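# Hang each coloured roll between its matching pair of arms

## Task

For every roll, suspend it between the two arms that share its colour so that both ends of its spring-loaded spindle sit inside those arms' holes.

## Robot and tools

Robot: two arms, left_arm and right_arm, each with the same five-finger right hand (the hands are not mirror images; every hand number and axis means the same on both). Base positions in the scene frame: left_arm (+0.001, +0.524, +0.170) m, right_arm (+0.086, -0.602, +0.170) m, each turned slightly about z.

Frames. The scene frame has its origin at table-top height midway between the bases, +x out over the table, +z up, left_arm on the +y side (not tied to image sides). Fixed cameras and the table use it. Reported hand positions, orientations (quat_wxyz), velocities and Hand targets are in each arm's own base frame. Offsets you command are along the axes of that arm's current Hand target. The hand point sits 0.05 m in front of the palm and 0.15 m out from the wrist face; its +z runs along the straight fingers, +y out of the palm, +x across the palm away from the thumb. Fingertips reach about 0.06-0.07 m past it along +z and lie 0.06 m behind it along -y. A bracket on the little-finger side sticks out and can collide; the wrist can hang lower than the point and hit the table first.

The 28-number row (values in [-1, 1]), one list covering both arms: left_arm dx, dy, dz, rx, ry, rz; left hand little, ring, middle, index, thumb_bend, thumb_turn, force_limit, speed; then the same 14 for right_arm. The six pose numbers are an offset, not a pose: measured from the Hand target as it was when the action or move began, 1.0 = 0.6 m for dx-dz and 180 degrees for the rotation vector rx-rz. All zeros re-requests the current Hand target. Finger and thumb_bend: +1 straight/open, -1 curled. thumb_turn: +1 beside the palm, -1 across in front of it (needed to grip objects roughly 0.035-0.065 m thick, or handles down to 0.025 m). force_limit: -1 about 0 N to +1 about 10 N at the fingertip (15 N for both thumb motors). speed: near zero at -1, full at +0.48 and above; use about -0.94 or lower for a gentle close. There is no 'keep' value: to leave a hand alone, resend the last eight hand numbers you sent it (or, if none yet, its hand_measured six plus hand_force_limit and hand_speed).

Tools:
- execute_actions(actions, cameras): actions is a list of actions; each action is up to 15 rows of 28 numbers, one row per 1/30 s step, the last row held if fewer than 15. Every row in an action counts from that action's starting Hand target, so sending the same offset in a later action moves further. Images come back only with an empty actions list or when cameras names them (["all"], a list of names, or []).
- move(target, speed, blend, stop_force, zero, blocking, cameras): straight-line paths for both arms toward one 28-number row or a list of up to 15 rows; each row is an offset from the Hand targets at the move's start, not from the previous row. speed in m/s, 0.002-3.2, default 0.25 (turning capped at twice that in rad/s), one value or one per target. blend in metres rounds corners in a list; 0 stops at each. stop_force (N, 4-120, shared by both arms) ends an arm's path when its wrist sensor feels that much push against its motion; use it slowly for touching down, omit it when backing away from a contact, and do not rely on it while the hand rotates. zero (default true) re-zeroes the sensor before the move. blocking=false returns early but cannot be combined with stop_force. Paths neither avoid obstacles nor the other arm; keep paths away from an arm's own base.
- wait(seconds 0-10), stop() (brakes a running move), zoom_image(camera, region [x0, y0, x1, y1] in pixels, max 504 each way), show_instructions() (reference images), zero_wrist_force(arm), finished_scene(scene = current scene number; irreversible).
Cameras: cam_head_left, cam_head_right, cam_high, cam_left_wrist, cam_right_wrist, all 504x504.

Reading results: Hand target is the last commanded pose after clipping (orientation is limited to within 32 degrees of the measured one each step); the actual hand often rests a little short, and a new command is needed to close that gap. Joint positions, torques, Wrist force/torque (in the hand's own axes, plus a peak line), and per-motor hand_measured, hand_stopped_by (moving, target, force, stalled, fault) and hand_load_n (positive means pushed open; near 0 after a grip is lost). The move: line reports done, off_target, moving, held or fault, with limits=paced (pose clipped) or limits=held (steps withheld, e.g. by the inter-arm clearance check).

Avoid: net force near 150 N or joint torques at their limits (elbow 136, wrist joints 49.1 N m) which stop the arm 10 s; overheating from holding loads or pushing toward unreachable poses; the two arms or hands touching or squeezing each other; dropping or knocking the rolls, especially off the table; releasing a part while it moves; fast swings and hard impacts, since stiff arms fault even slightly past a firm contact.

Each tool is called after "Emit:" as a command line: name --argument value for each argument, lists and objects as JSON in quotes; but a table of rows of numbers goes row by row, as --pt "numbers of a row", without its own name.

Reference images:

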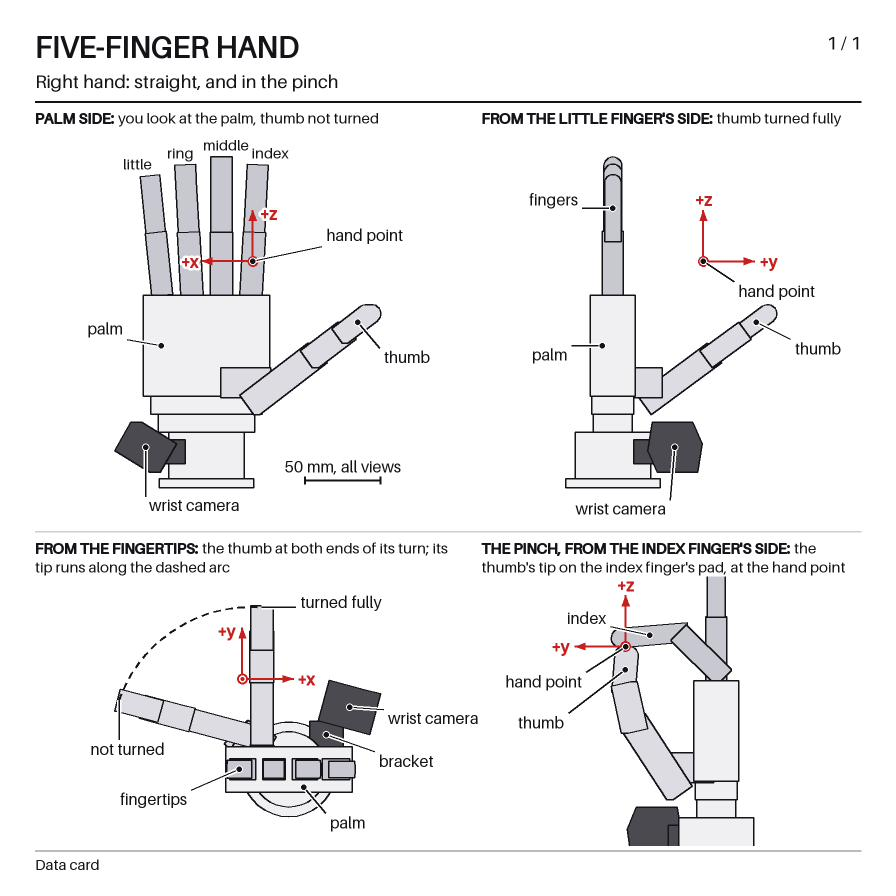

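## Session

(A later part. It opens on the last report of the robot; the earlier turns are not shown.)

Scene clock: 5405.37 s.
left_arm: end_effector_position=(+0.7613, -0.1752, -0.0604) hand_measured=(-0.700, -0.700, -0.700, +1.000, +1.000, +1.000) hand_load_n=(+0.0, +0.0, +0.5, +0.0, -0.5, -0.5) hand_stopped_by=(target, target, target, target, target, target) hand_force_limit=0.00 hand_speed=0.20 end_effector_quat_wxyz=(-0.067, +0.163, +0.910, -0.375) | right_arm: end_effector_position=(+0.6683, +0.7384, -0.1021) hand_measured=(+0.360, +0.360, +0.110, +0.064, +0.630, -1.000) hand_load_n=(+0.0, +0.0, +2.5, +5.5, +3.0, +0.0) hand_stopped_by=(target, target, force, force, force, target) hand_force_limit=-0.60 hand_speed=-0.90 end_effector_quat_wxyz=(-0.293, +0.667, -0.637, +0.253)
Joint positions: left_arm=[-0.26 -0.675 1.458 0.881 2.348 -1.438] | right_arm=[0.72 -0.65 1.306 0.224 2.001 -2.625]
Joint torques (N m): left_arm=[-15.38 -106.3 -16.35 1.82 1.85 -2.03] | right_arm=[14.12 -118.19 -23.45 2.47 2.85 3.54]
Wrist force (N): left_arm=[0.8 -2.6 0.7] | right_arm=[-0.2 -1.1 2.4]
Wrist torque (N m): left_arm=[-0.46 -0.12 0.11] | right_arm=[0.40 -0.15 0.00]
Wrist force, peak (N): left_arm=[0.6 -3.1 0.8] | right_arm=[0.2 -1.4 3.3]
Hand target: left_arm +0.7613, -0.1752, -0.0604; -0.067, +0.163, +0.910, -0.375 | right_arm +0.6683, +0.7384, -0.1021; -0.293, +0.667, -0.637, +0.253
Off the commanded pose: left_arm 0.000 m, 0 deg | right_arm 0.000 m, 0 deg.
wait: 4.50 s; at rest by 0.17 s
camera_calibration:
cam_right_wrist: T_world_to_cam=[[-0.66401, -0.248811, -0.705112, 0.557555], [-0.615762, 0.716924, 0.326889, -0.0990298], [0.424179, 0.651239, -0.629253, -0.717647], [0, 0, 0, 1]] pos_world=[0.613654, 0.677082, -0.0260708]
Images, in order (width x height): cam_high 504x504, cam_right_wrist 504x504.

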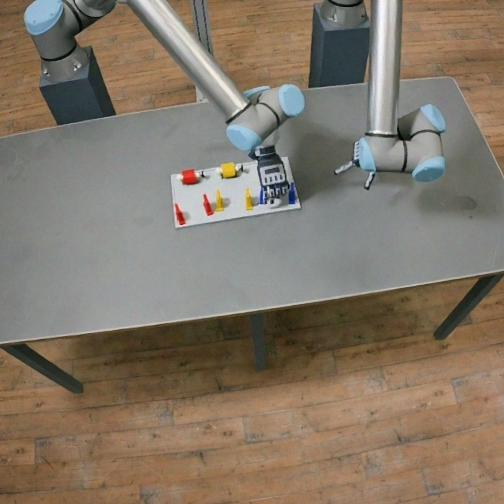

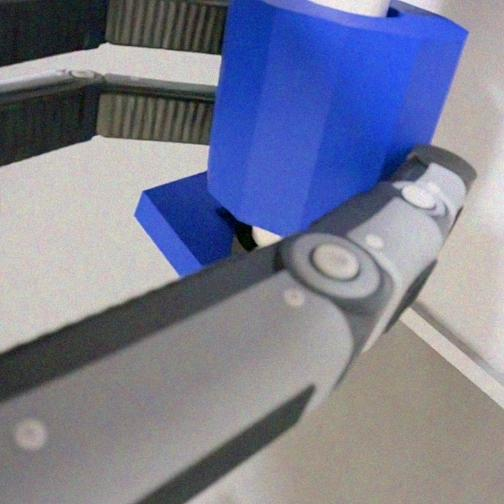

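Emit:
execute_actions --actions '[[[0,0,0,0,0,0,-0.7,-0.7,-0.7,1,1,1,0,0.2,0,0,0,0,0,0,0.36,0.36,-0.15,-0.15,0.3,-1,0.2,-0.94]]]'

Emit:
wait --seconds 4

Emit:
execute_actions --actions '[[[0,0,0,0,0,0,-0.7,-0.7,-0.7,1,1,1,0,0.2,0,0,0,0,0,0,0.36,0.36,-0.3,-0.3,0,-1,0.8,-0.94]]]'

Emit:
wait --seconds 4 --cameras '["cam_high", "cam_right_wrist"]'

Emit:
zoom_image --camera "cam_high" --region '[255, 160, 315, 220]'

Scene clock: 5412.73 s.
left_arm: end_effector_position=(+0.7613, -0.1752, -0.0604) hand_measured=(-0.700, -0.700, -0.700, +1.000, +1.000, +1.000) hand_load_n=(+0.0, +0.0, +0.0, +0.0, +0.0, -0.5) hand_stopped_by=(target, target, target, target, target, target) hand_force_limit=0.00 hand_speed=0.20 end_effector_quat_wxyz=(-0.067, +0.163, +0.910, -0.375) | right_arm: end_effector_position=(+0.6683, +0.7384, -0.1021) hand_measured=(+0.360, +0.360, +0.102, +0.060, +0.618, -1.000) hand_load_n=(+0.0, +0.0, +9.5, +8.0, +8.5, +0.5) hand_stopped_by=(target, target, force, force, force, target) hand_force_limit=0.20 hand_speed=-0.94 end_effector_quat_wxyz=(-0.293, +0.667, -0.637, +0.253)
Joint positions: left_arm=[-0.26 -0.675 1.458 0.881 2.348 -1.438] | right_arm=[0.72 -0.65 1.306 0.224 2.001 -2.625]
Joint torques (N m): left_arm=[-18.52 -106.64 -15.83 1.96 1.89 -1.88] | right_arm=[14.12 -117.66 -23.27 3.2 2.23 3.39]
Wrist force (N): left_arm=[0.7 -2.4 0.7] | right_arm=[-0.1 -1.8 4.9]
Wrist torque (N m): left_arm=[-0.43 -0.10 0.10] | right_arm=[0.42 -0.28 -0.01]
Wrist force, peak (N): left_arm=[1.1 -2.7 0.9] | right_arm=[-0.2 -3.4 6.6]
Hand target: left_arm +0.7613, -0.1752, -0.0604; -0.067, +0.163, +0.910, -0.375 | right_arm +0.6683, +0.7384, -0.1021; -0.293, +0.667, -0.637, +0.253
Off the commanded pose: left_arm 0.000 m, 0 deg | right_arm 0.000 m, 0 deg.
Step readings (end_effector_position of left_arm | right_arm):
0: (+0.7613, -0.1752, -0.0604) | (+0.6683, +0.7384, -0.1021)
1: (+0.7613, -0.1752, -0.0604) | (+0.6683, +0.7384, -0.1021)
2: (+0.7613, -0.1752, -0.0604) | (+0.6683, +0.7384, -0.1021)
4: (+0.7613, -0.1752, -0.0604) | (+0.6683, +0.7384, -0.1021)
8: (+0.7613, -0.1752, -0.0604) | (+0.6683, +0.7384, -0.1021)
15: (+0.7613, -0.1752, -0.0604) | (+0.6683, +0.7384, -0.1021)

Scene clock: 5416.73 s.
left_arm: end_effector_position=(+0.7613, -0.1752, -0.0604) hand_measured=(-0.700, -0.700, -0.700, +1.000, +1.000, +1.000) hand_load_n=(+0.0, +0.0, +0.0, +0.0, +0.0, +0.0) hand_stopped_by=(target, target, target, target, target, target) hand_force_limit=0.00 hand_speed=0.20 end_effector_quat_wxyz=(-0.067, +0.163, +0.910, -0.375) | right_arm: end_effector_position=(+0.6683, +0.7384, -0.1021) hand_measured=(+0.360, +0.360, +0.102, +0.060, +0.618, -1.000) hand_load_n=(+0.0, +0.0, +9.5, +8.0, +8.5, +0.0) hand_stopped_by=(target, target, force, force, force, target) hand_force_limit=0.20 hand_speed=-0.94 end_effector_quat_wxyz=(-0.293, +0.667, -0.637, +0.253)
Joint positions: left_arm=[-0.26 -0.675 1.458 0.881 2.348 -1.438] | right_arm=[0.72 -0.65 1.306 0.224 2.001 -2.625]
Joint torques (N m): left_arm=[-15.99 -105.76 -16.53 2.24 1.64 -1.85] | right_arm=[11.29 -116.63 -24.1 4.72 2.51 3.28]
Wrist force (N): left_arm=[0.7 -2.3 0.8] | right_arm=[-0.4 -1.7 4.7]
Wrist torque (N m): left_arm=[-0.42 -0.10 0.10] | right_arm=[0.43 -0.23 -0.03]
Wrist force, peak (N): left_arm=[0.8 -2.8 1.0] | right_arm=[-0.2 -2.0 5.2]
Hand target: left_arm +0.7613, -0.1752, -0.0604; -0.067, +0.163, +0.910, -0.375 | right_arm +0.6683, +0.7384, -0.1021; -0.293, +0.667, -0.637, +0.253
Off the commanded pose: left_arm 0.000 m, 0 deg | right_arm 0.000 m, 0 deg.
wait: 4.00 s; at rest by 0.17 s

Scene clock: 5417.43 s.
left_arm: end_effector_position=(+0.7613, -0.1752, -0.0604) hand_measured=(-0.700, -0.700, -0.700, +1.000, +1.000, +1.000) hand_load_n=(+0.0, +0.0, +0.0, +0.0, +0.0, -0.5) hand_stopped_by=(target, target, target, target, target, target) hand_force_limit=0.00 hand_speed=0.20 end_effector_quat_wxyz=(-0.067, +0.163, +0.910, -0.375) | right_arm: end_effector_position=(+0.6683, +0.7384, -0.1021) hand_measured=(+0.360, +0.360, +0.102, +0.058, +0.610, -1.000) hand_load_n=(+0.0, +0.0, +9.5, +10.5, +12.5, +0.5) hand_stopped_by=(target, target, force, force, force, target) hand_force_limit=0.80 hand_speed=-0.94 end_effector_quat_wxyz=(-0.293, +0.667, -0.637, +0.253)
Joint positions: left_arm=[-0.26 -0.675 1.458 0.881 2.348 -1.438] | right_arm=[0.72 -0.65 1.306 0.224 2.001 -2.625]
Joint torques (N m): left_arm=[-18.33 -106.37 -16.33 1.86 1.53 -2.04] | right_arm=[13.42 -116.08 -24.46 4.61 2.38 3.28]
Wrist force (N): left_arm=[0.3 -2.5 0.7] | right_arm=[-0.5 -1.6 4.1]
Wrist torque (N m): left_arm=[-0.43 -0.05 0.08] | right_arm=[0.39 -0.20 -0.03]
Wrist force, peak (N): left_arm=[0.8 -2.6 0.8] | right_arm=[-0.3 -2.4 6.3]
Hand target: left_arm +0.7613, -0.1752, -0.0604; -0.067, +0.163, +0.910, -0.375 | right_arm +0.6683, +0.7384, -0.1021; -0.293, +0.667, -0.637, +0.253
Off the commanded pose: left_arm 0.000 m, 0 deg | right_arm 0.000 m, 0 deg.
Step readings (end_effector_position of left_arm | right_arm):
0: (+0.7613, -0.1752, -0.0604) | (+0.6683, +0.7384, -0.1021)
1: (+0.7613, -0.1752, -0.0604) | (+0.6683, +0.7384, -0.1021)
2: (+0.7613, -0.1752, -0.0604) | (+0.6683, +0.7384, -0.1021)
4: (+0.7613, -0.1752, -0.0604) | (+0.6683, +0.7384, -0.1021)
8: (+0.7613, -0.1752, -0.0604) | (+0.6683, +0.7384, -0.1021)
15: (+0.7613, -0.1752, -0.0604) | (+0.6683, +0.7384, -0.1021)

Scene clock: 5421.43 s.
left_arm: end_effector_position=(+0.7613, -0.1752, -0.0604) hand_measured=(-0.700, -0.700, -0.700, +1.000, +1.000, +1.000) hand_load_n=(+0.0, +0.5, +0.0, +0.0, +0.0, -0.5) hand_stopped_by=(target, target, target, target, target, target) hand_force_limit=0.00 hand_speed=0.20 end_effector_quat_wxyz=(-0.067, +0.163, +0.910, -0.375) | right_arm: end_effector_position=(+0.6683, +0.7384, -0.1021) hand_measured=(+0.360, +0.360, +0.102, +0.058, +0.610, -1.000) hand_load_n=(+0.0, +0.0, +9.0, +10.5, +12.5, +0.0) hand_stopped_by=(target, target, force, force, force, target) hand_force_limit=0.80 hand_speed=-0.94 end_effector_quat_wxyz=(-0.293, +0.667, -0.637, +0.253)
Joint positions: left_arm=[-0.26 -0.675 1.458 0.881 2.348 -1.438] | right_arm=[0.72 -0.65 1.306 0.224 2.001 -2.625]
Joint torques (N m): left_arm=[-17.07 -106.42 -16.45 2.15 1.32 -1.85] | right_arm=[10.64 -115.1 -24.54 4.67 2.28 3.12]
Wrist force (N): left_arm=[0.7 -2.4 0.7] | right_arm=[-0.2 -1.6 4.1]
Wrist torque (N m): left_arm=[-0.42 -0.10 0.10] | right_arm=[0.38 -0.24 -0.02]
Wrist force, peak (N): left_arm=[0.9 -3.0 0.8] | right_arm=[-0.2 -1.7 4.6]
Hand target: left_arm +0.7613, -0.1752, -0.0604; -0.067, +0.163, +0.910, -0.375 | right_arm +0.6683, +0.7384, -0.1021; -0.293, +0.667, -0.637, +0.253
Off the commanded pose: left_arm 0.000 m, 0 deg | right_arm 0.000 m, 0 deg.
wait: 4.00 s; at rest by 0.17 s
camera_calibration:
cam_right_wrist: T_world_to_cam=[[-0.66401, -0.248811, -0.705112, 0.557555], [-0.615762, 0.716924, 0.326889, -0.0990298], [0.424179, 0.651239, -0.629253, -0.717647], [0, 0, 0, 1]] pos_world=[0.613654, 0.677082, -0.0260708]
Images, in order (width x height): cam_high 504x504, cam_right_wrist 504x504.

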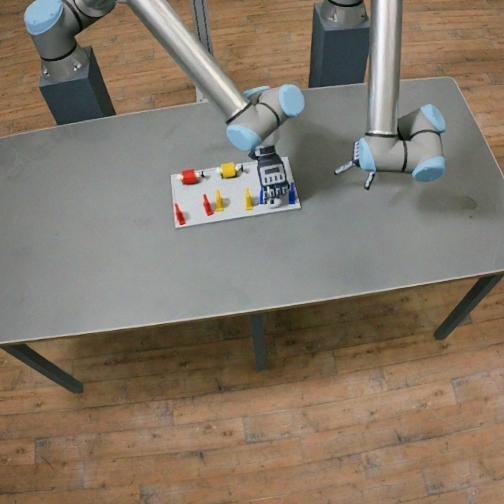

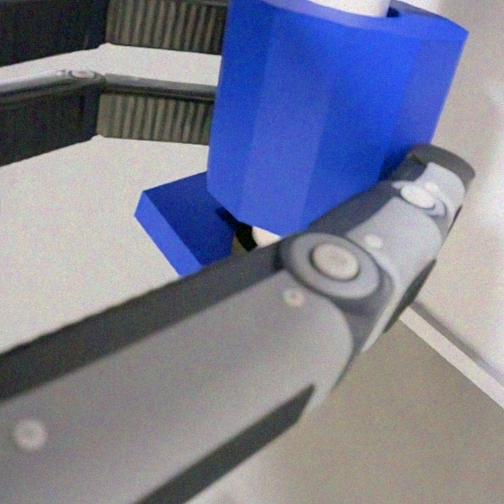

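Scaled by 8.400 from the camera's 504x504 image, which has a finer 720x720 frame.

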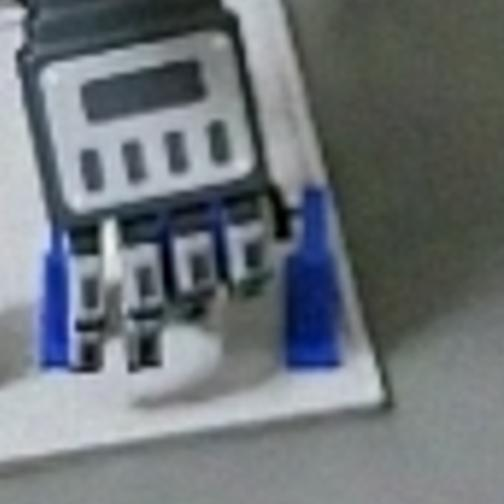

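Emit:
move --pt "0 0 0 0 0 0 -0.7 -0.7 -0.7 1 1 1 0 0.2 0.00127 -0.00584 -0.00341 0 -0.01465 0.01483 0.36 0.36 -0.3 -0.3 0 -1 0.8 -0.94" --speed 0.03 --cameras '["cam_high"]'

Emit:
zoom_image --camera "cam_high" --region '[275, 175, 300, 200]'

Scene clock: 5439.77 s.
left_arm: end_effector_position=(+0.7613, -0.1752, -0.0604) hand_measured=(-0.700, -0.700, -0.700, +1.000, +1.000, +1.000) hand_load_n=(+0.0, +0.0, +0.0, +0.0, +0.0, -0.5) hand_stopped_by=(target, target, target, target, target, target) hand_force_limit=0.00 hand_speed=0.20 end_effector_quat_wxyz=(-0.067, +0.163, +0.910, -0.375) | right_arm: end_effector_position=(+0.6693, +0.7375, -0.0982) hand_measured=(+0.360, +0.360, +0.102, +0.058, +0.610, -1.000) hand_load_n=(+0.0, +0.0, +7.0, +12.5, +12.5, +0.0) hand_stopped_by=(target, target, force, force, force, target) hand_force_limit=0.80 hand_speed=-0.94 end_effector_quat_wxyz=(-0.313, +0.658, -0.645, +0.231)
Joint positions: left_arm=[-0.26 -0.675 1.458 0.881 2.348 -1.438] | right_arm=[0.705 -0.673 1.344 0.178 1.951 -2.601]
Joint torques (N m): left_arm=[-17.03 -105.88 -16.45 1.85 1.63 -1.87] | right_arm=[2.98 -105.88 -44.29 5.1 3.6 -0.64]
Wrist force (N): left_arm=[0.7 -2.5 0.8] | right_arm=[0.2 2.8 8.0]
Wrist torque (N m): left_arm=[-0.45 -0.11 0.10] | right_arm=[0.44 -0.28 -0.06]
Wrist force, peak (N): left_arm=[0.6 -3.0 0.7] | right_arm=[-0.5 2.7 9.7]
Hand target: left_arm +0.7613, -0.1752, -0.0604; -0.067, +0.163, +0.910, -0.375 | right_arm +0.6693, +0.7375, -0.0982; -0.313, +0.658, -0.645, +0.231
Off the commanded pose: left_arm 0.000 m, 0 deg | right_arm 0.000 m, 0 deg.
move: done
Images, in order (width x height): cam_high 504x504.

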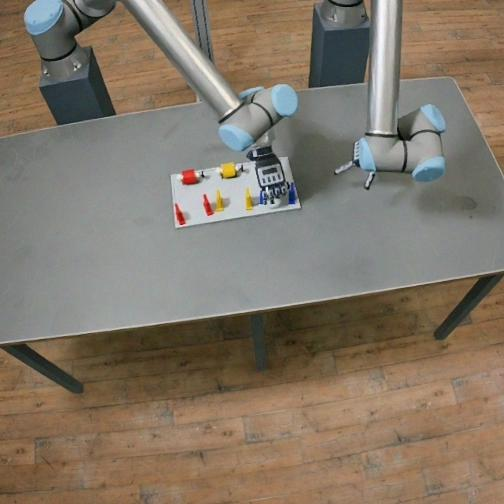

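Scaled by 20.160 from the camera's 504x504 image, which has a finer 720x720 frame.

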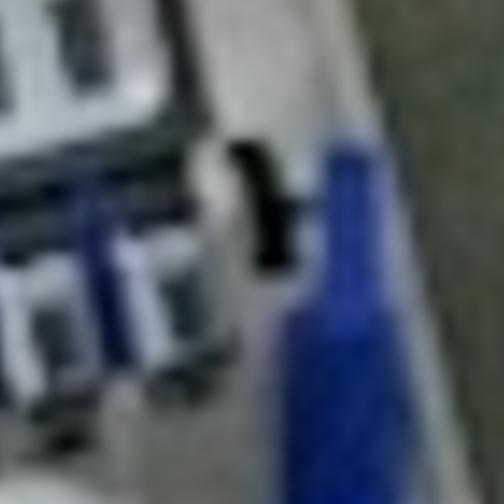

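Emit:
move --pt "0 0 0 0 0 0 -0.7 -0.7 -0.7 1 1 1 0 0.2 0.00127 -0.00468 -0.00462 0 -0.01465 0.01483 0.36 0.36 -0.3 -0.3 0 -1 0.8 -0.94" --speed 0.03 --cameras '["cam_high"]'

Emit:
zoom_image --camera "cam_high" --region '[275, 175, 300, 200]'

Scene clock: 5445.97 s.
left_arm: end_effector_position=(+0.7613, -0.1752, -0.0604) hand_measured=(-0.700, -0.700, -0.700, +1.000, +1.000, +1.000) hand_load_n=(+0.5, +0.0, +0.0, +0.0, +0.0, +0.0) hand_stopped_by=(target, target, target, target, target, target) hand_force_limit=0.00 hand_speed=0.20 end_effector_quat_wxyz=(-0.067, +0.163, +0.910, -0.375) | right_arm: end_effector_position=(+0.6694, +0.7363, -0.0943) hand_measured=(+0.360, +0.360, +0.102, +0.058, +0.610, -1.000) hand_load_n=(+0.0, +0.0, +11.0, +11.0, +13.5, -0.5) hand_stopped_by=(target, target, force, force, force, target) hand_force_limit=0.80 hand_speed=-0.94 end_effector_quat_wxyz=(-0.333, +0.648, -0.653, +0.208)
Joint positions: left_arm=[-0.26 -0.675 1.458 0.881 2.348 -1.438] | right_arm=[0.689 -0.694 1.383 0.131 1.901 -2.576]
Joint torques (N m): left_arm=[-17.57 -107.41 -16.33 2.08 1.39 -1.66] | right_arm=[4.27 -100.68 -42.95 5.54 3.04 -0.87]
Wrist force (N): left_arm=[0.5 -2.5 1.0] | right_arm=[0.5 0.0 7.4]
Wrist torque (N m): left_arm=[-0.46 -0.08 0.08] | right_arm=[0.37 -0.23 -0.07]
Wrist force, peak (N): left_arm=[0.6 -2.9 0.7] | right_arm=[0.9 1.7 10.5]
Hand target: left_arm +0.7613, -0.1752, -0.0604; -0.067, +0.163, +0.910, -0.375 | right_arm +0.6694, +0.7364, -0.0944; -0.333, +0.648, -0.653, +0.208
Off the commanded pose: left_arm 0.000 m, 0 deg | right_arm 0.000 m, 0 deg.
move: done
Images, in order (width x height): cam_high 504x504.

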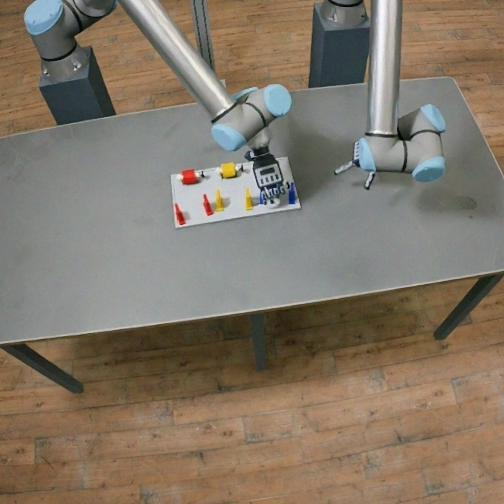

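Scaled by 20.160 from the camera's 504x504 image, which has a finer 720x720 frame.

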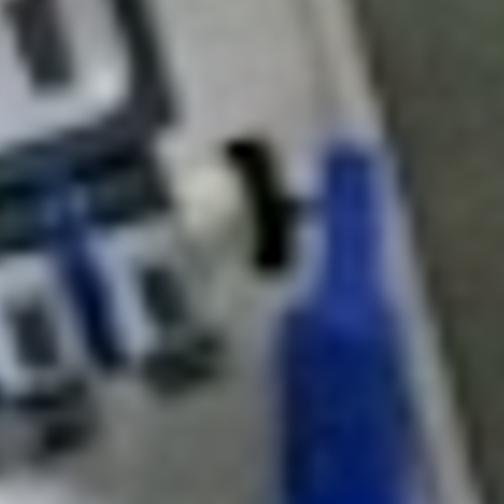

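Emit:
move --pt "0 0 0 0 0 0 -0.7 -0.7 -0.7 1 1 1 0 0.2 0 -0.00356 -0.00351 0 0 0 0.36 0.36 -0.3 -0.3 0 -1 0.8 -0.94" --speed 0.02 --cameras '["cam_high"]'

Emit:
zoom_image --camera "cam_high" --region '[275, 175, 300, 200]'

Scene clock: 5451.77 s.
left_arm: end_effector_position=(+0.7613, -0.1752, -0.0604) hand_measured=(-0.700, -0.700, -0.700, +1.000, +1.000, +1.000) hand_load_n=(+0.0, +0.0, +0.0, +0.0, +0.0, +0.0) hand_stopped_by=(target, target, target, target, target, target) hand_force_limit=0.00 hand_speed=0.20 end_effector_quat_wxyz=(-0.067, +0.163, +0.910, -0.375) | right_arm: end_effector_position=(+0.6694, +0.7359, -0.0913) hand_measured=(+0.360, +0.360, +0.102, +0.056, +0.608, -1.000) hand_load_n=(+0.0, +0.0, +3.5, +0.0, +0.5, +0.0) hand_stopped_by=(target, target, force, force, force, target) hand_force_limit=0.80 hand_speed=-0.94 end_effector_quat_wxyz=(-0.333, +0.648, -0.653, +0.208)
Joint positions: left_arm=[-0.26 -0.675 1.458 0.881 2.348 -1.438] | right_arm=[0.689 -0.698 1.384 0.134 1.901 -2.576]
Joint torques (N m): left_arm=[-15.91 -106.65 -17.04 1.9 1.56 -1.53] | right_arm=[-20.45 -104.89 -23.46 3.36 -1.72 -3.19]
Wrist force (N): left_arm=[0.5 -2.2 0.7] | right_arm=[-0.4 -0.8 1.0]
Wrist torque (N m): left_arm=[-0.39 -0.08 0.09] | right_arm=[0.38 -0.23 0.14]
Wrist force, peak (N): left_arm=[0.6 -2.9 1.2] | right_arm=[-0.1 -4.8 8.0]
Hand target: left_arm +0.7613, -0.1752, -0.0604; -0.067, +0.163, +0.910, -0.375 | right_arm +0.6694, +0.7359, -0.0914; -0.333, +0.648, -0.653, +0.208
Off the commanded pose: left_arm 0.000 m, 0 deg | right_arm 0.000 m, 0 deg.
move: done
Images, in order (width x height): cam_high 504x504.

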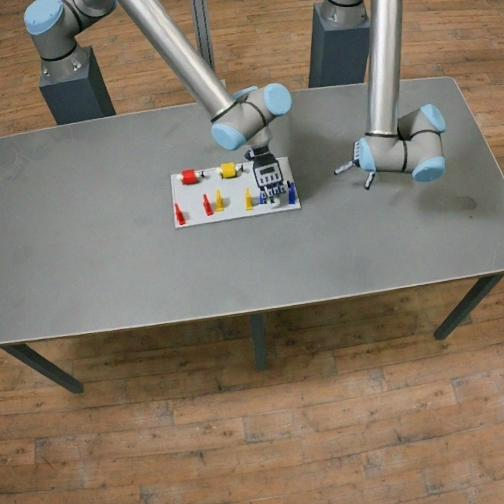

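Scaled by 20.160 from the camera's 504x504 image, which has a finer 720x720 frame.

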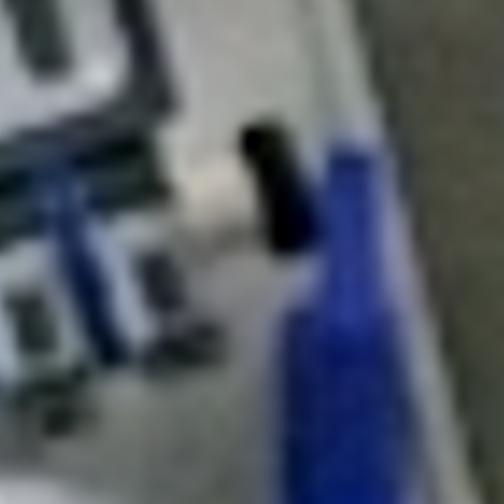

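Emit:
execute_actions --actions '[[[0,0,0,0,0,0,-0.7,-0.7,-0.7,1,1,1,0,0.2,0,0,0,0,0,0,0.36,0.36,-0.32,-0.32,-0.03,-1,0.8,-0.9]]]'

Emit:
wait --seconds 4 --cameras '["cam_high", "cam_right_wrist"]'

Emit:
zoom_image --camera "cam_right_wrist" --region '[150, 150, 320, 320]'

Scene clock: 5461.63 s.
left_arm: end_effector_position=(+0.7613, -0.1752, -0.0604) hand_measured=(-0.700, -0.700, -0.700, +1.000, +1.000, +1.000) hand_load_n=(+0.0, +0.0, +0.0, +0.0, +0.0, +0.0) hand_stopped_by=(target, target, target, target, target, target) hand_force_limit=0.00 hand_speed=0.20 end_effector_quat_wxyz=(-0.067, +0.163, +0.910, -0.375) | right_arm: end_effector_position=(+0.6694, +0.7359, -0.0914) hand_measured=(+0.360, +0.360, +0.094, +0.022, +0.586, -1.000) hand_load_n=(-0.5, +0.0, +7.5, +9.0, +12.5, -1.0) hand_stopped_by=(target, target, force, force, force, target) hand_force_limit=0.80 hand_speed=-0.90 end_effector_quat_wxyz=(-0.333, +0.648, -0.653, +0.208)
Joint positions: left_arm=[-0.26 -0.675 1.458 0.881 2.348 -1.438] | right_arm=[0.689 -0.698 1.384 0.134 1.901 -2.576]
Joint torques (N m): left_arm=[-15.86 -106.8 -17.32 1.82 1.78 -1.77] | right_arm=[-16.29 -94.01 -32.52 1.66 -1.43 -0.58]
Wrist force (N): left_arm=[1.0 -2.2 0.8] | right_arm=[-0.4 -1.5 2.1]
Wrist torque (N m): left_arm=[-0.40 -0.15 0.13] | right_arm=[0.33 -0.33 0.14]
Wrist force, peak (N): left_arm=[1.0 -2.8 0.7] | right_arm=[-1.0 -2.8 2.9]
Hand target: left_arm +0.7613, -0.1752, -0.0604; -0.067, +0.163, +0.910, -0.375 | right_arm +0.6694, +0.7359, -0.0914; -0.333, +0.648, -0.653, +0.208
Off the commanded pose: left_arm 0.000 m, 0 deg | right_arm 0.000 m, 0 deg.
Step readings (end_effector_position of left_arm | right_arm):
0: (+0.7613, -0.1752, -0.0604) | (+0.6694, +0.7359, -0.0914)
1: (+0.7613, -0.1752, -0.0604) | (+0.6694, +0.7359, -0.0914)
2: (+0.7613, -0.1752, -0.0604) | (+0.6694, +0.7359, -0.0914)
4: (+0.7613, -0.1752, -0.0604) | (+0.6694, +0.7359, -0.0914)
8: (+0.7613, -0.1752, -0.0604) | (+0.6694, +0.7359, -0.0914)
15: (+0.7613, -0.1752, -0.0604) | (+0.6694, +0.7359, -0.0914)

Scene clock: 5465.63 s.
left_arm: end_effector_position=(+0.7613, -0.1752, -0.0604) hand_measured=(-0.700, -0.700, -0.700, +1.000, +1.000, +1.000) hand_load_n=(+0.0, +0.0, +0.5, -0.5, +0.0, +0.0) hand_stopped_by=(target, target, target, target, target, target) hand_force_limit=0.00 hand_speed=0.20 end_effector_quat_wxyz=(-0.067, +0.163, +0.910, -0.375) | right_arm: end_effector_position=(+0.6694, +0.7359, -0.0914) hand_measured=(+0.360, +0.360, +0.094, +0.022, +0.586, -1.000) hand_load_n=(+0.0, +0.0, +7.5, +9.5, +13.0, -1.0) hand_stopped_by=(target, target, force, force, force, target) hand_force_limit=0.80 hand_speed=-0.90 end_effector_quat_wxyz=(-0.333, +0.648, -0.653, +0.208)
Joint positions: left_arm=[-0.26 -0.675 1.458 0.881 2.348 -1.438] | right_arm=[0.689 -0.698 1.384 0.134 1.901 -2.576]
Joint torques (N m): left_arm=[-15.88 -104.87 -16.77 1.94 1.73 -1.7] | right_arm=[-1.92 -92.95 -39.47 3.56 -1.4 2.24]
Wrist force (N): left_arm=[1.1 -2.4 1.1] | right_arm=[-0.7 -1.9 1.5]
Wrist torque (N m): left_arm=[-0.45 -0.18 0.13] | right_arm=[0.31 -0.27 0.11]
Wrist force, peak (N): left_arm=[1.0 -2.8 1.1] | right_arm=[-0.5 -2.0 2.1]
Hand target: left_arm +0.7613, -0.1752, -0.0604; -0.067, +0.163, +0.910, -0.375 | right_arm +0.6694, +0.7359, -0.0914; -0.333, +0.648, -0.653, +0.208
Off the commanded pose: left_arm 0.000 m, 0 deg | right_arm 0.000 m, 0 deg.
wait: 4.00 s; at rest by 0.17 s
camera_calibration:
cam_right_wrist: T_world_to_cam=[[-0.669738, -0.155397, -0.726156, 0.498384], [-0.61298, 0.667659, 0.422477, -0.0569606], [0.419173, 0.728068, -0.542412, -0.754965], [0, 0, 0, 1]] pos_world=[0.615332, 0.665143, -0.0235329]
Images, in order (width x height): cam_high 504x504, cam_right_wrist 504x504.

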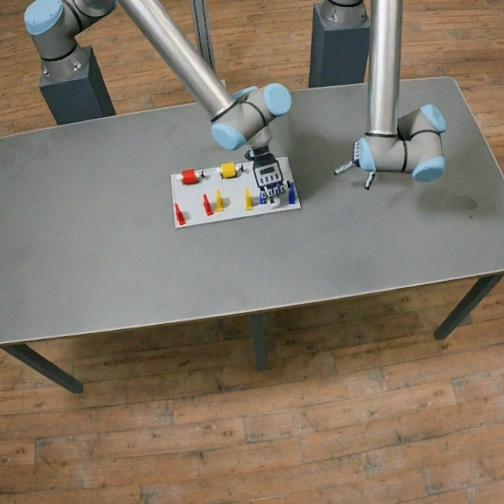

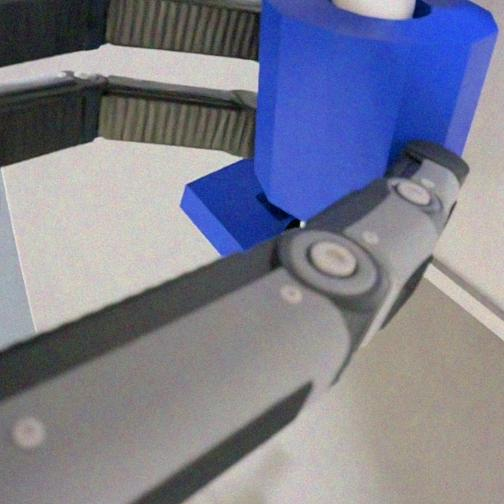

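Scaled by 2.965 from the camera's 504x504 image, which has a finer 720x720 frame.

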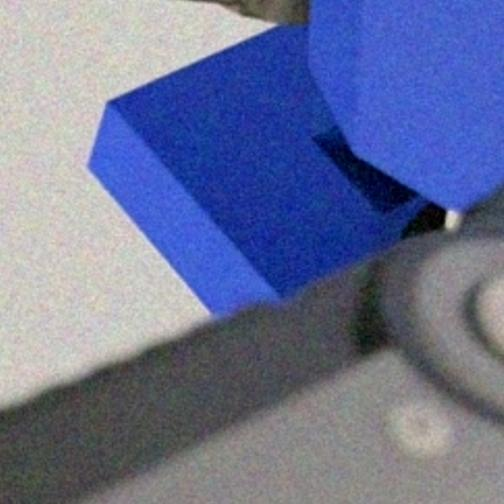

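Emit:
zoom_image --camera "cam_high" --region '[250, 165, 300, 215]'

Scaled by 10.080 from the camera's 504x504 image, which has a finer 720x720 frame.

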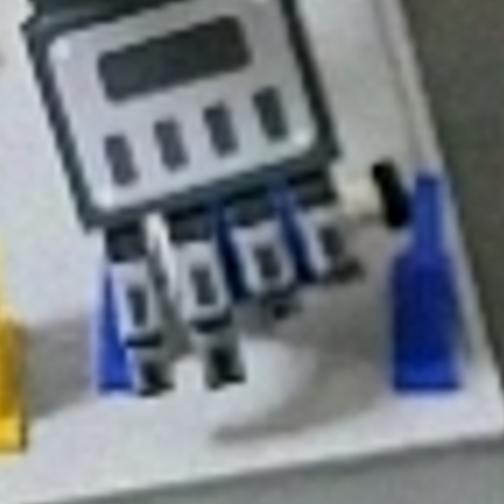

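Emit:
move --pt "-0.03168 -0.12898 0.15057 0 0 0 -0.7 -0.7 -0.7 1 1 1 0 0.2 0 0 0 0 0 0 0.36 0.36 -0.32 -0.32 -0.03 -1 0.8 -0.9" --speed 0.1 --cameras '["cam_high", "cam_left_wrist"]'

Emit:
zoom_image --camera "cam_left_wrist" --region '[0, 50, 250, 300]'

Scene clock: 5488.53 s.
left_arm: end_effector_position=(+0.7380, -0.2931, -0.0699) hand_measured=(-0.700, -0.700, -0.700, +1.000, +1.000, +1.000) hand_load_n=(+0.0, +0.0, +0.0, +0.0, +0.0, -0.5) hand_stopped_by=(target, target, target, target, target, target) hand_force_limit=0.00 hand_speed=0.20 end_effector_quat_wxyz=(-0.067, +0.163, +0.910, -0.375) | right_arm: end_effector_position=(+0.6694, +0.7359, -0.0914) hand_measured=(+0.360, +0.360, +0.094, +0.022, +0.586, -1.000) hand_load_n=(+0.0, +0.0, +7.5, +9.0, +13.0, -1.0) hand_stopped_by=(target, target, force, force, force, target) hand_force_limit=0.80 hand_speed=-0.90 end_effector_quat_wxyz=(-0.333, +0.648, -0.653, +0.208)
Joint positions: left_arm=[-0.417 -0.697 1.484 0.723 2.351 -1.659] | right_arm=[0.689 -0.698 1.384 0.134 1.901 -2.576]
Joint torques (N m): left_arm=[26.08 -92.42 -17.6 5.42 -0.48 2.22] | right_arm=[13.59 -93.26 -39.13 3.51 -1.31 3.17]
Wrist force (N): left_arm=[1.0 -2.6 0.5] | right_arm=[-0.9 -1.8 1.6]
Wrist torque (N m): left_arm=[-0.41 -0.10 -0.02] | right_arm=[0.31 -0.24 0.10]
Wrist force, peak (N): left_arm=[0.9 -3.2 1.3] | right_arm=[-0.7 -2.1 1.9]
Hand target: left_arm +0.7380, -0.2930, -0.0699; -0.067, +0.163, +0.910, -0.375 | right_arm +0.6694, +0.7359, -0.0914; -0.333, +0.648, -0.653, +0.208
Off the commanded pose: left_arm 0.000 m, 0 deg | right_arm 0.000 m, 0 deg.
move: done
camera_calibration:
cam_left_wrist: T_world_to_cam=[[-0.00502182, 0.720062, -0.693892, 0.16363], [0.936723, 0.246281, 0.24879, -0.608864], [0.350037, -0.648735, -0.675735, -0.378681], [0, 0, 0, 1]] pos_world=[0.70371, -0.213536, 0.00913334]
Images, in order (width x height): cam_high 504x504, cam_left_wrist 504x504.

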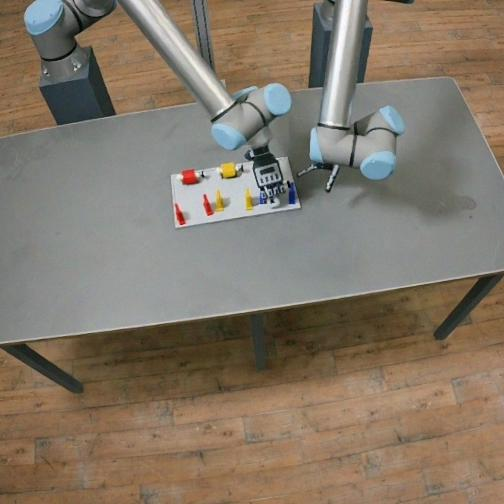

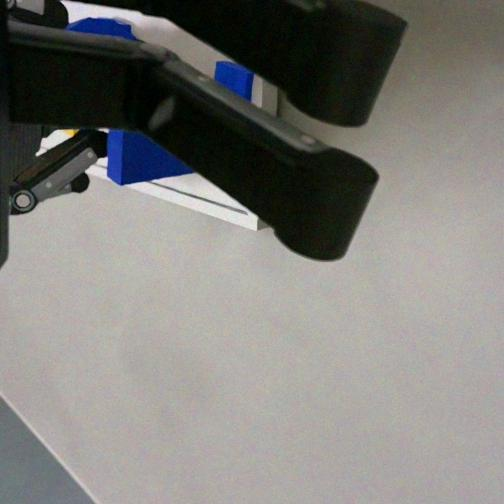

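Scaled by 2.016 from the camera's 504x504 image, which has a finer 720x720 frame.

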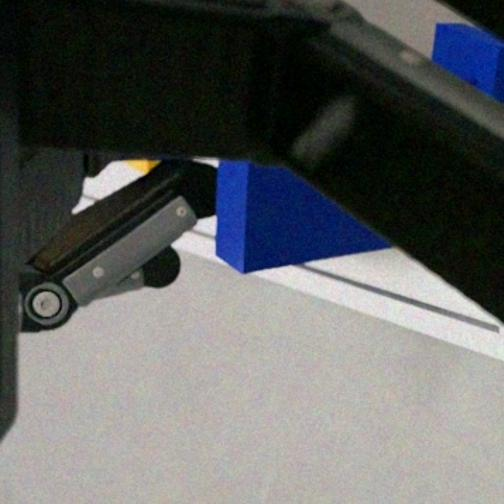

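Emit:
zoom_image --camera "cam_high" --region '[280, 176, 298, 194]'

Scaled by 28.000 from the camera's 504x504 image, which has a finer 720x720 frame.

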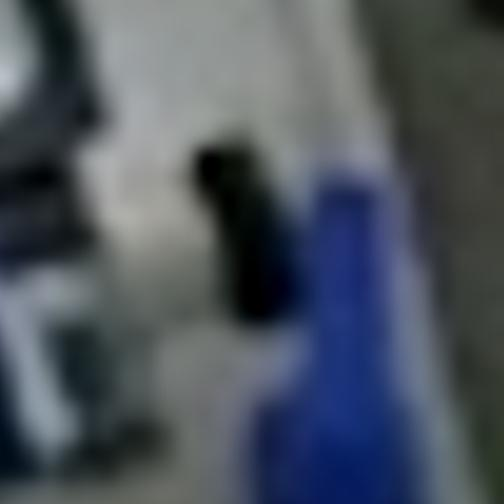

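Emit:
wait --seconds 0.1 --cameras '["cam_head_left", "cam_head_right"]'

Emit:
zoom_image --camera "cam_head_left" --region '[180, 300, 280, 400]'

Emit:
zoom_image --camera "cam_head_right" --region '[180, 300, 280, 400]'

Scene clock: 5526.93 s.
left_arm: end_effector_position=(+0.7380, -0.2930, -0.0699) hand_measured=(-0.700, -0.700, -0.700, +1.000, +1.000, +1.000) hand_load_n=(+0.0, +0.0, +0.0, +0.0, +0.0, +0.0) hand_stopped_by=(target, target, target, target, target, target) hand_force_limit=0.00 hand_speed=0.20 end_effector_quat_wxyz=(-0.067, +0.163, +0.910, -0.375) | right_arm: end_effector_position=(+0.6694, +0.7359, -0.0914) hand_measured=(+0.360, +0.360, +0.094, +0.022, +0.586, -1.000) hand_load_n=(+0.0, +0.0, +7.5, +9.5, +13.0, -1.0) hand_stopped_by=(target, target, force, force, force, target) hand_force_limit=0.80 hand_speed=-0.90 end_effector_quat_wxyz=(-0.333, +0.648, -0.653, +0.208)
Joint positions: left_arm=[-0.417 -0.697 1.484 0.723 2.351 -1.659] | right_arm=[0.689 -0.698 1.384 0.134 1.901 -2.576]
Joint torques (N m): left_arm=[23.51 -83.78 -27.34 6.11 1.09 -2.17] | right_arm=[18.89 -93.34 -39.91 3.66 -1.31 3.19]
Wrist force (N): left_arm=[0.6 -2.5 0.3] | right_arm=[-0.5 -1.8 1.5]
Wrist torque (N m): left_arm=[-0.38 -0.04 -0.03] | right_arm=[0.33 -0.29 0.13]
Wrist force, peak (N): left_arm=[0.9 -2.8 0.8] | right_arm=[-1.1 -1.9 2.1]
Hand target: left_arm +0.7380, -0.2930, -0.0699; -0.067, +0.163, +0.910, -0.375 | right_arm +0.6694, +0.7359, -0.0914; -0.333, +0.648, -0.653, +0.208
Off the commanded pose: left_arm 0.000 m, 0 deg | right_arm 0.000 m, 0 deg.
wait: 0.10 s; at rest from the start
Images, in order (width x height): cam_head_left 504x504, cam_head_right 504x504.

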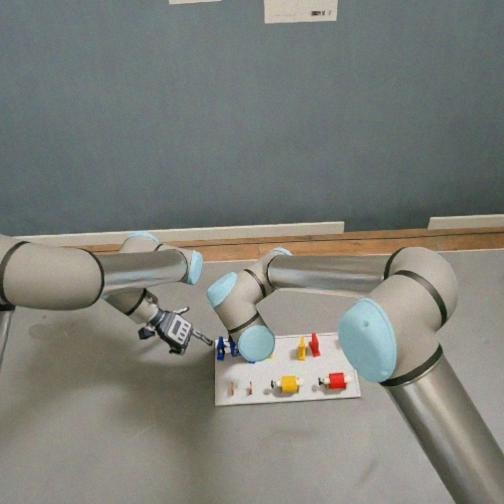

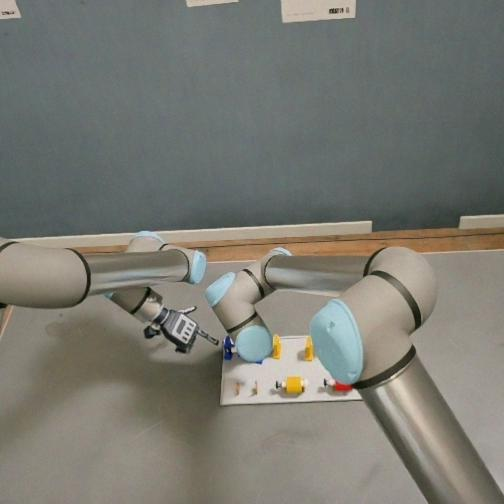

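Scaled by 5.040 from the camera's 504x504 image, which has a finer 720x720 frame.

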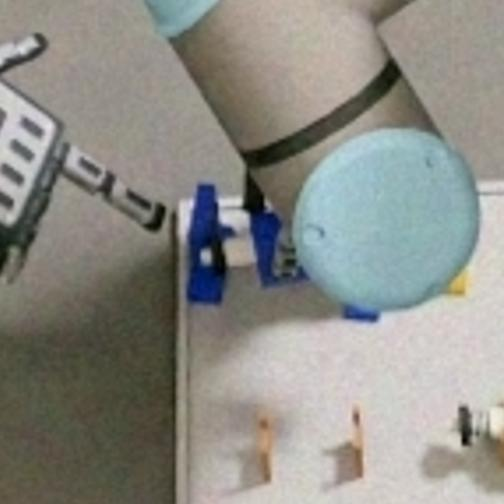

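Scaled by 5.040 from the camera's 504x504 image, which has a finer 720x720 frame.

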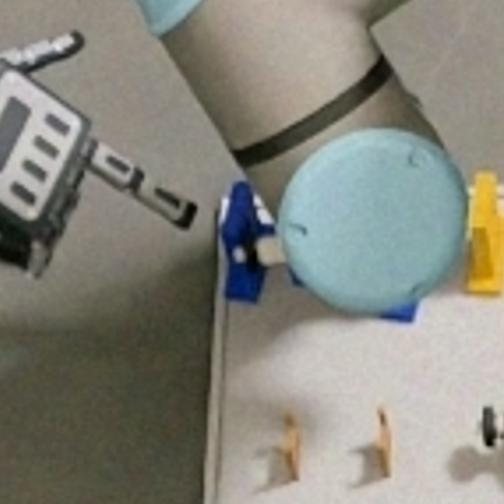

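Emit:
zoom_image --camera "cam_head_left" --region '[208, 330, 248, 370]'

Emit:
zoom_image --camera "cam_head_right" --region '[212, 330, 252, 370]'

Scaled by 12.600 from the camera's 504x504 image, which has a finer 720x720 frame.

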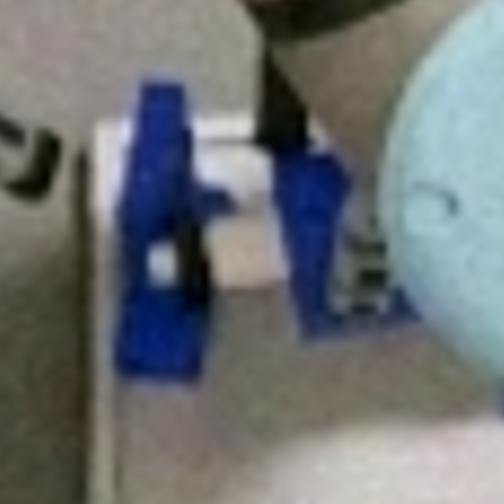

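Scaled by 12.600 from the camera's 504x504 image, which has a finer 720x720 frame.

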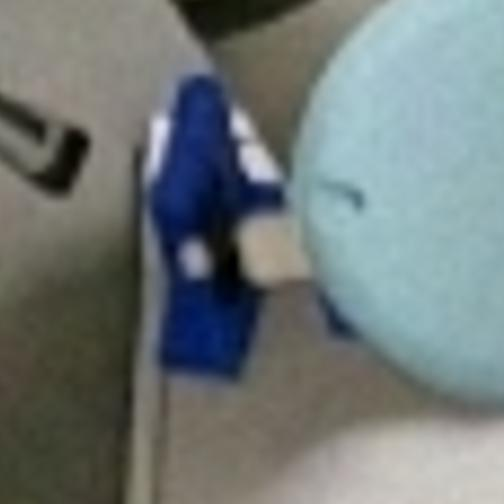

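Emit:
move --pt "0 0 0 0 0 0 -0.7 -0.7 -0.7 1 1 1 0 0.2 0.00198 -0.00492 -0.00486 0 -0.01562 0.01582 0.36 0.36 -0.32 -0.32 -0.03 -1 0.8 -0.9" --speed 0.02 --cameras '["cam_high", "cam_head_left"]'

Emit:
zoom_image --camera "cam_high" --region '[275, 175, 300, 200]'

Emit:
zoom_image --camera "cam_head_left" --region '[208, 330, 248, 370]'

Scene clock: 5569.97 s.
left_arm: end_effector_position=(+0.7380, -0.2930, -0.0699) hand_measured=(-0.700, -0.700, -0.700, +1.000, +1.000, +1.000) hand_load_n=(+0.0, +0.0, +0.0, +0.0, +0.0, +0.0) hand_stopped_by=(target, target, target, target, target, target) hand_force_limit=0.00 hand_speed=0.20 end_effector_quat_wxyz=(-0.067, +0.163, +0.910, -0.375) | right_arm: end_effector_position=(+0.6695, +0.7340, -0.0875) hand_measured=(+0.360, +0.360, +0.094, +0.022, +0.584, -1.000) hand_load_n=(+0.0, +0.0, +5.5, +0.0, +1.5, +0.0) hand_stopped_by=(target, target, force, force, force, target) hand_force_limit=0.80 hand_speed=-0.90 end_effector_quat_wxyz=(-0.354, +0.636, -0.660, +0.184)
Joint positions: left_arm=[-0.417 -0.697 1.484 0.723 2.351 -1.659] | right_arm=[0.672 -0.719 1.425 0.082 1.848 -2.548]
Joint torques (N m): left_arm=[22.61 -79.75 -28.22 6.41 1.22 -0.62] | right_arm=[-5.59 -99.81 -35.72 3.62 1.94 1.05]
Wrist force (N): left_arm=[0.7 -2.3 0.6] | right_arm=[-0.6 -1.6 0.9]
Wrist torque (N m): left_arm=[-0.37 -0.06 -0.02] | right_arm=[0.37 -0.18 -0.05]
Wrist force, peak (N): left_arm=[0.9 -2.9 0.5] | right_arm=[0.5 -0.8 3.4]
Hand target: left_arm +0.7380, -0.2930, -0.0699; -0.067, +0.163, +0.910, -0.375 | right_arm +0.6695, +0.7340, -0.0875; -0.354, +0.636, -0.660, +0.184
Off the commanded pose: left_arm 0.000 m, 0 deg | right_arm 0.000 m, 0 deg.
move: done
Images, in order (width x height): cam_head_left 504x504, cam_high 504x504.

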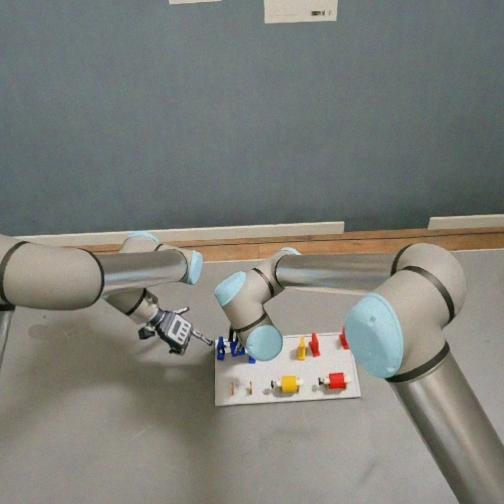

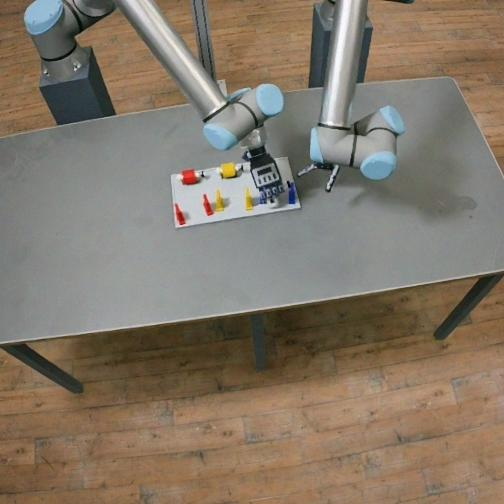

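Scaled by 20.160 from the camera's 504x504 image, which has a finer 720x720 frame.

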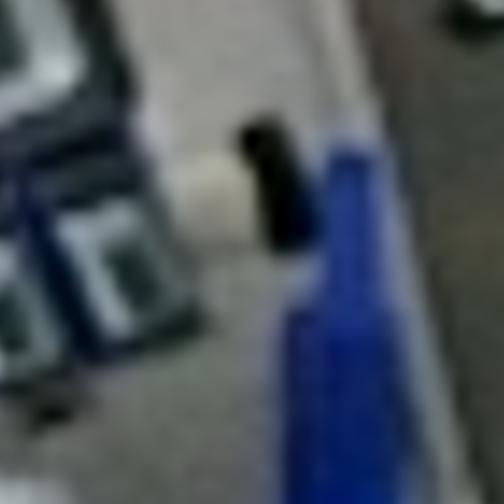

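Scaled by 12.600 from the camera's 504x504 image, which has a finer 720x720 frame.

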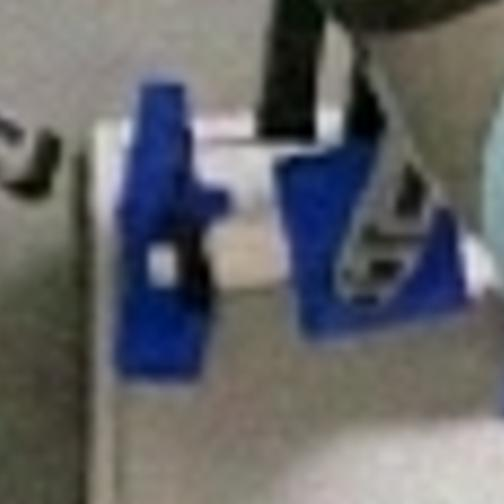

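Emit:
execute_actions --actions '[[[0,0,0,0,0,0,-0.7,-0.7,-0.7,1,1,1,0,0.2,0,0,0,0,0,0,0.36,0.36,0.36,0.36,0.95,-1,0.8,-0.8]]]'

Emit:
wait --seconds 3 --cameras '["cam_high", "cam_head_left"]'

Emit:
zoom_image --camera "cam_head_left" --region '[208, 330, 248, 370]'

Scene clock: 5583.13 s.
left_arm: end_effector_position=(+0.7380, -0.2930, -0.0699) hand_measured=(-0.700, -0.700, -0.700, +1.000, +1.000, +1.000) hand_load_n=(+0.0, +0.0, +0.5, -0.5, +0.0, +0.0) hand_stopped_by=(target, target, target, target, target, target) hand_force_limit=0.00 hand_speed=0.20 end_effector_quat_wxyz=(-0.067, +0.163, +0.910, -0.375) | right_arm: end_effector_position=(+0.6695, +0.7340, -0.0875) hand_measured=(+0.360, +0.360, +0.360, +0.360, +0.950, -1.000) hand_load_n=(+0.0, +0.0, +0.0, +0.0, +0.0, +0.0) hand_stopped_by=(target, target, target, target, target, target) hand_force_limit=0.80 hand_speed=-0.80 end_effector_quat_wxyz=(-0.354, +0.636, -0.660, +0.184)
Joint positions: left_arm=[-0.417 -0.697 1.484 0.723 2.351 -1.659] | right_arm=[0.672 -0.719 1.424 0.082 1.848 -2.548]
Joint torques (N m): left_arm=[24.48 -81.47 -28.36 6.31 0.99 2.14] | right_arm=[11.4 -92.74 -41.4 2.55 2.76 -2.94]
Wrist force (N): left_arm=[0.8 -2.1 0.4] | right_arm=[0.4 -0.5 -1.5]
Wrist torque (N m): left_arm=[-0.34 -0.06 -0.01] | right_arm=[0.32 -0.19 0.04]
Wrist force, peak (N): left_arm=[1.1 -2.8 0.9] | right_arm=[-0.6 -2.1 1.0]
Hand target: left_arm +0.7380, -0.2930, -0.0699; -0.067, +0.163, +0.910, -0.375 | right_arm +0.6695, +0.7340, -0.0875; -0.354, +0.636, -0.660, +0.184
Off the commanded pose: left_arm 0.000 m, 0 deg | right_arm 0.000 m, 0 deg.
Step readings (end_effector_position of left_arm | right_arm):
0: (+0.7380, -0.2930, -0.0699) | (+0.6695, +0.7340, -0.0875)
1: (+0.7380, -0.2930, -0.0699) | (+0.6695, +0.7340, -0.0875)
2: (+0.7380, -0.2930, -0.0699) | (+0.6695, +0.7340, -0.0875)
4: (+0.7380, -0.2930, -0.0699) | (+0.6695, +0.7340, -0.0875)
8: (+0.7380, -0.2930, -0.0699) | (+0.6695, +0.7340, -0.0875)
15: (+0.7380, -0.2930, -0.0699) | (+0.6695, +0.7340, -0.0875)

Scene clock: 5586.13 s.
left_arm: end_effector_position=(+0.7380, -0.2930, -0.0699) hand_measured=(-0.700, -0.700, -0.700, +1.000, +1.000, +1.000) hand_load_n=(+0.0, +0.5, +0.0, +0.0, +0.0, -0.5) hand_stopped_by=(target, target, target, target, target, target) hand_force_limit=0.00 hand_speed=0.20 end_effector_quat_wxyz=(-0.067, +0.163, +0.910, -0.375) | right_arm: end_effector_position=(+0.6695, +0.7340, -0.0875) hand_measured=(+0.360, +0.360, +0.360, +0.360, +0.950, -1.000) hand_load_n=(-0.5, -0.5, -0.5, +0.0, +0.0, +0.0) hand_stopped_by=(target, target, target, target, target, target) hand_force_limit=0.80 hand_speed=-0.80 end_effector_quat_wxyz=(-0.354, +0.636, -0.660, +0.184)
Joint positions: left_arm=[-0.417 -0.697 1.484 0.723 2.351 -1.659] | right_arm=[0.672 -0.719 1.424 0.082 1.848 -2.548]
Joint torques (N m): left_arm=[23.15 -81.97 -28.34 6.23 1.21 2.15] | right_arm=[-3.13 -92.96 -42.03 1.89 2.49 -2.8]
Wrist force (N): left_arm=[0.7 -2.5 0.7] | right_arm=[0.1 -0.5 -1.0]
Wrist torque (N m): left_arm=[-0.40 -0.07 -0.03] | right_arm=[0.31 -0.16 0.02]
Wrist force, peak (N): left_arm=[1.1 -3.0 0.8] | right_arm=[0.0 -0.7 -1.5]
Hand target: left_arm +0.7380, -0.2930, -0.0699; -0.067, +0.163, +0.910, -0.375 | right_arm +0.6695, +0.7340, -0.0875; -0.354, +0.636, -0.660, +0.184
Off the commanded pose: left_arm 0.000 m, 0 deg | right_arm 0.000 m, 0 deg.
wait: 3.00 s; at rest by 0.17 s
Images, in order (width x height): cam_head_left 504x504, cam_high 504x504.

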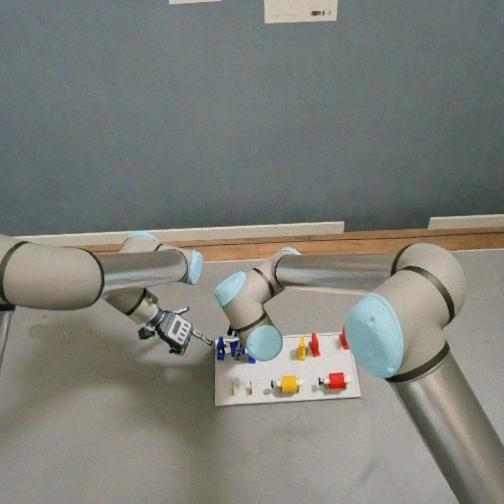

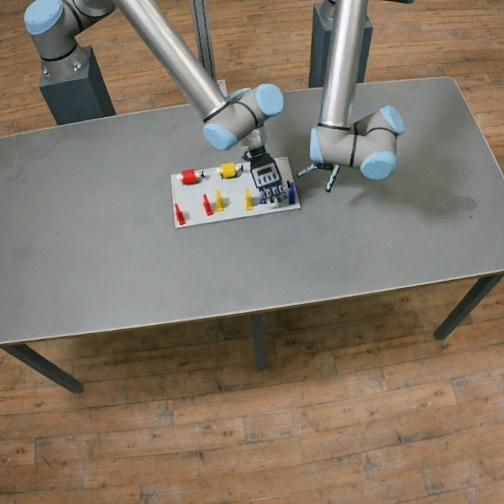

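Scaled by 12.600 from the camera's 504x504 image, which has a finer 720x720 frame.

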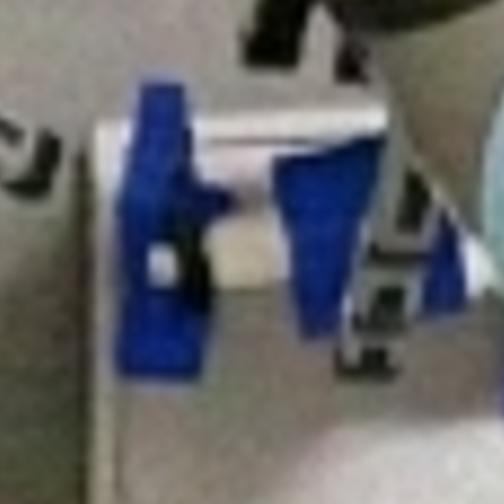

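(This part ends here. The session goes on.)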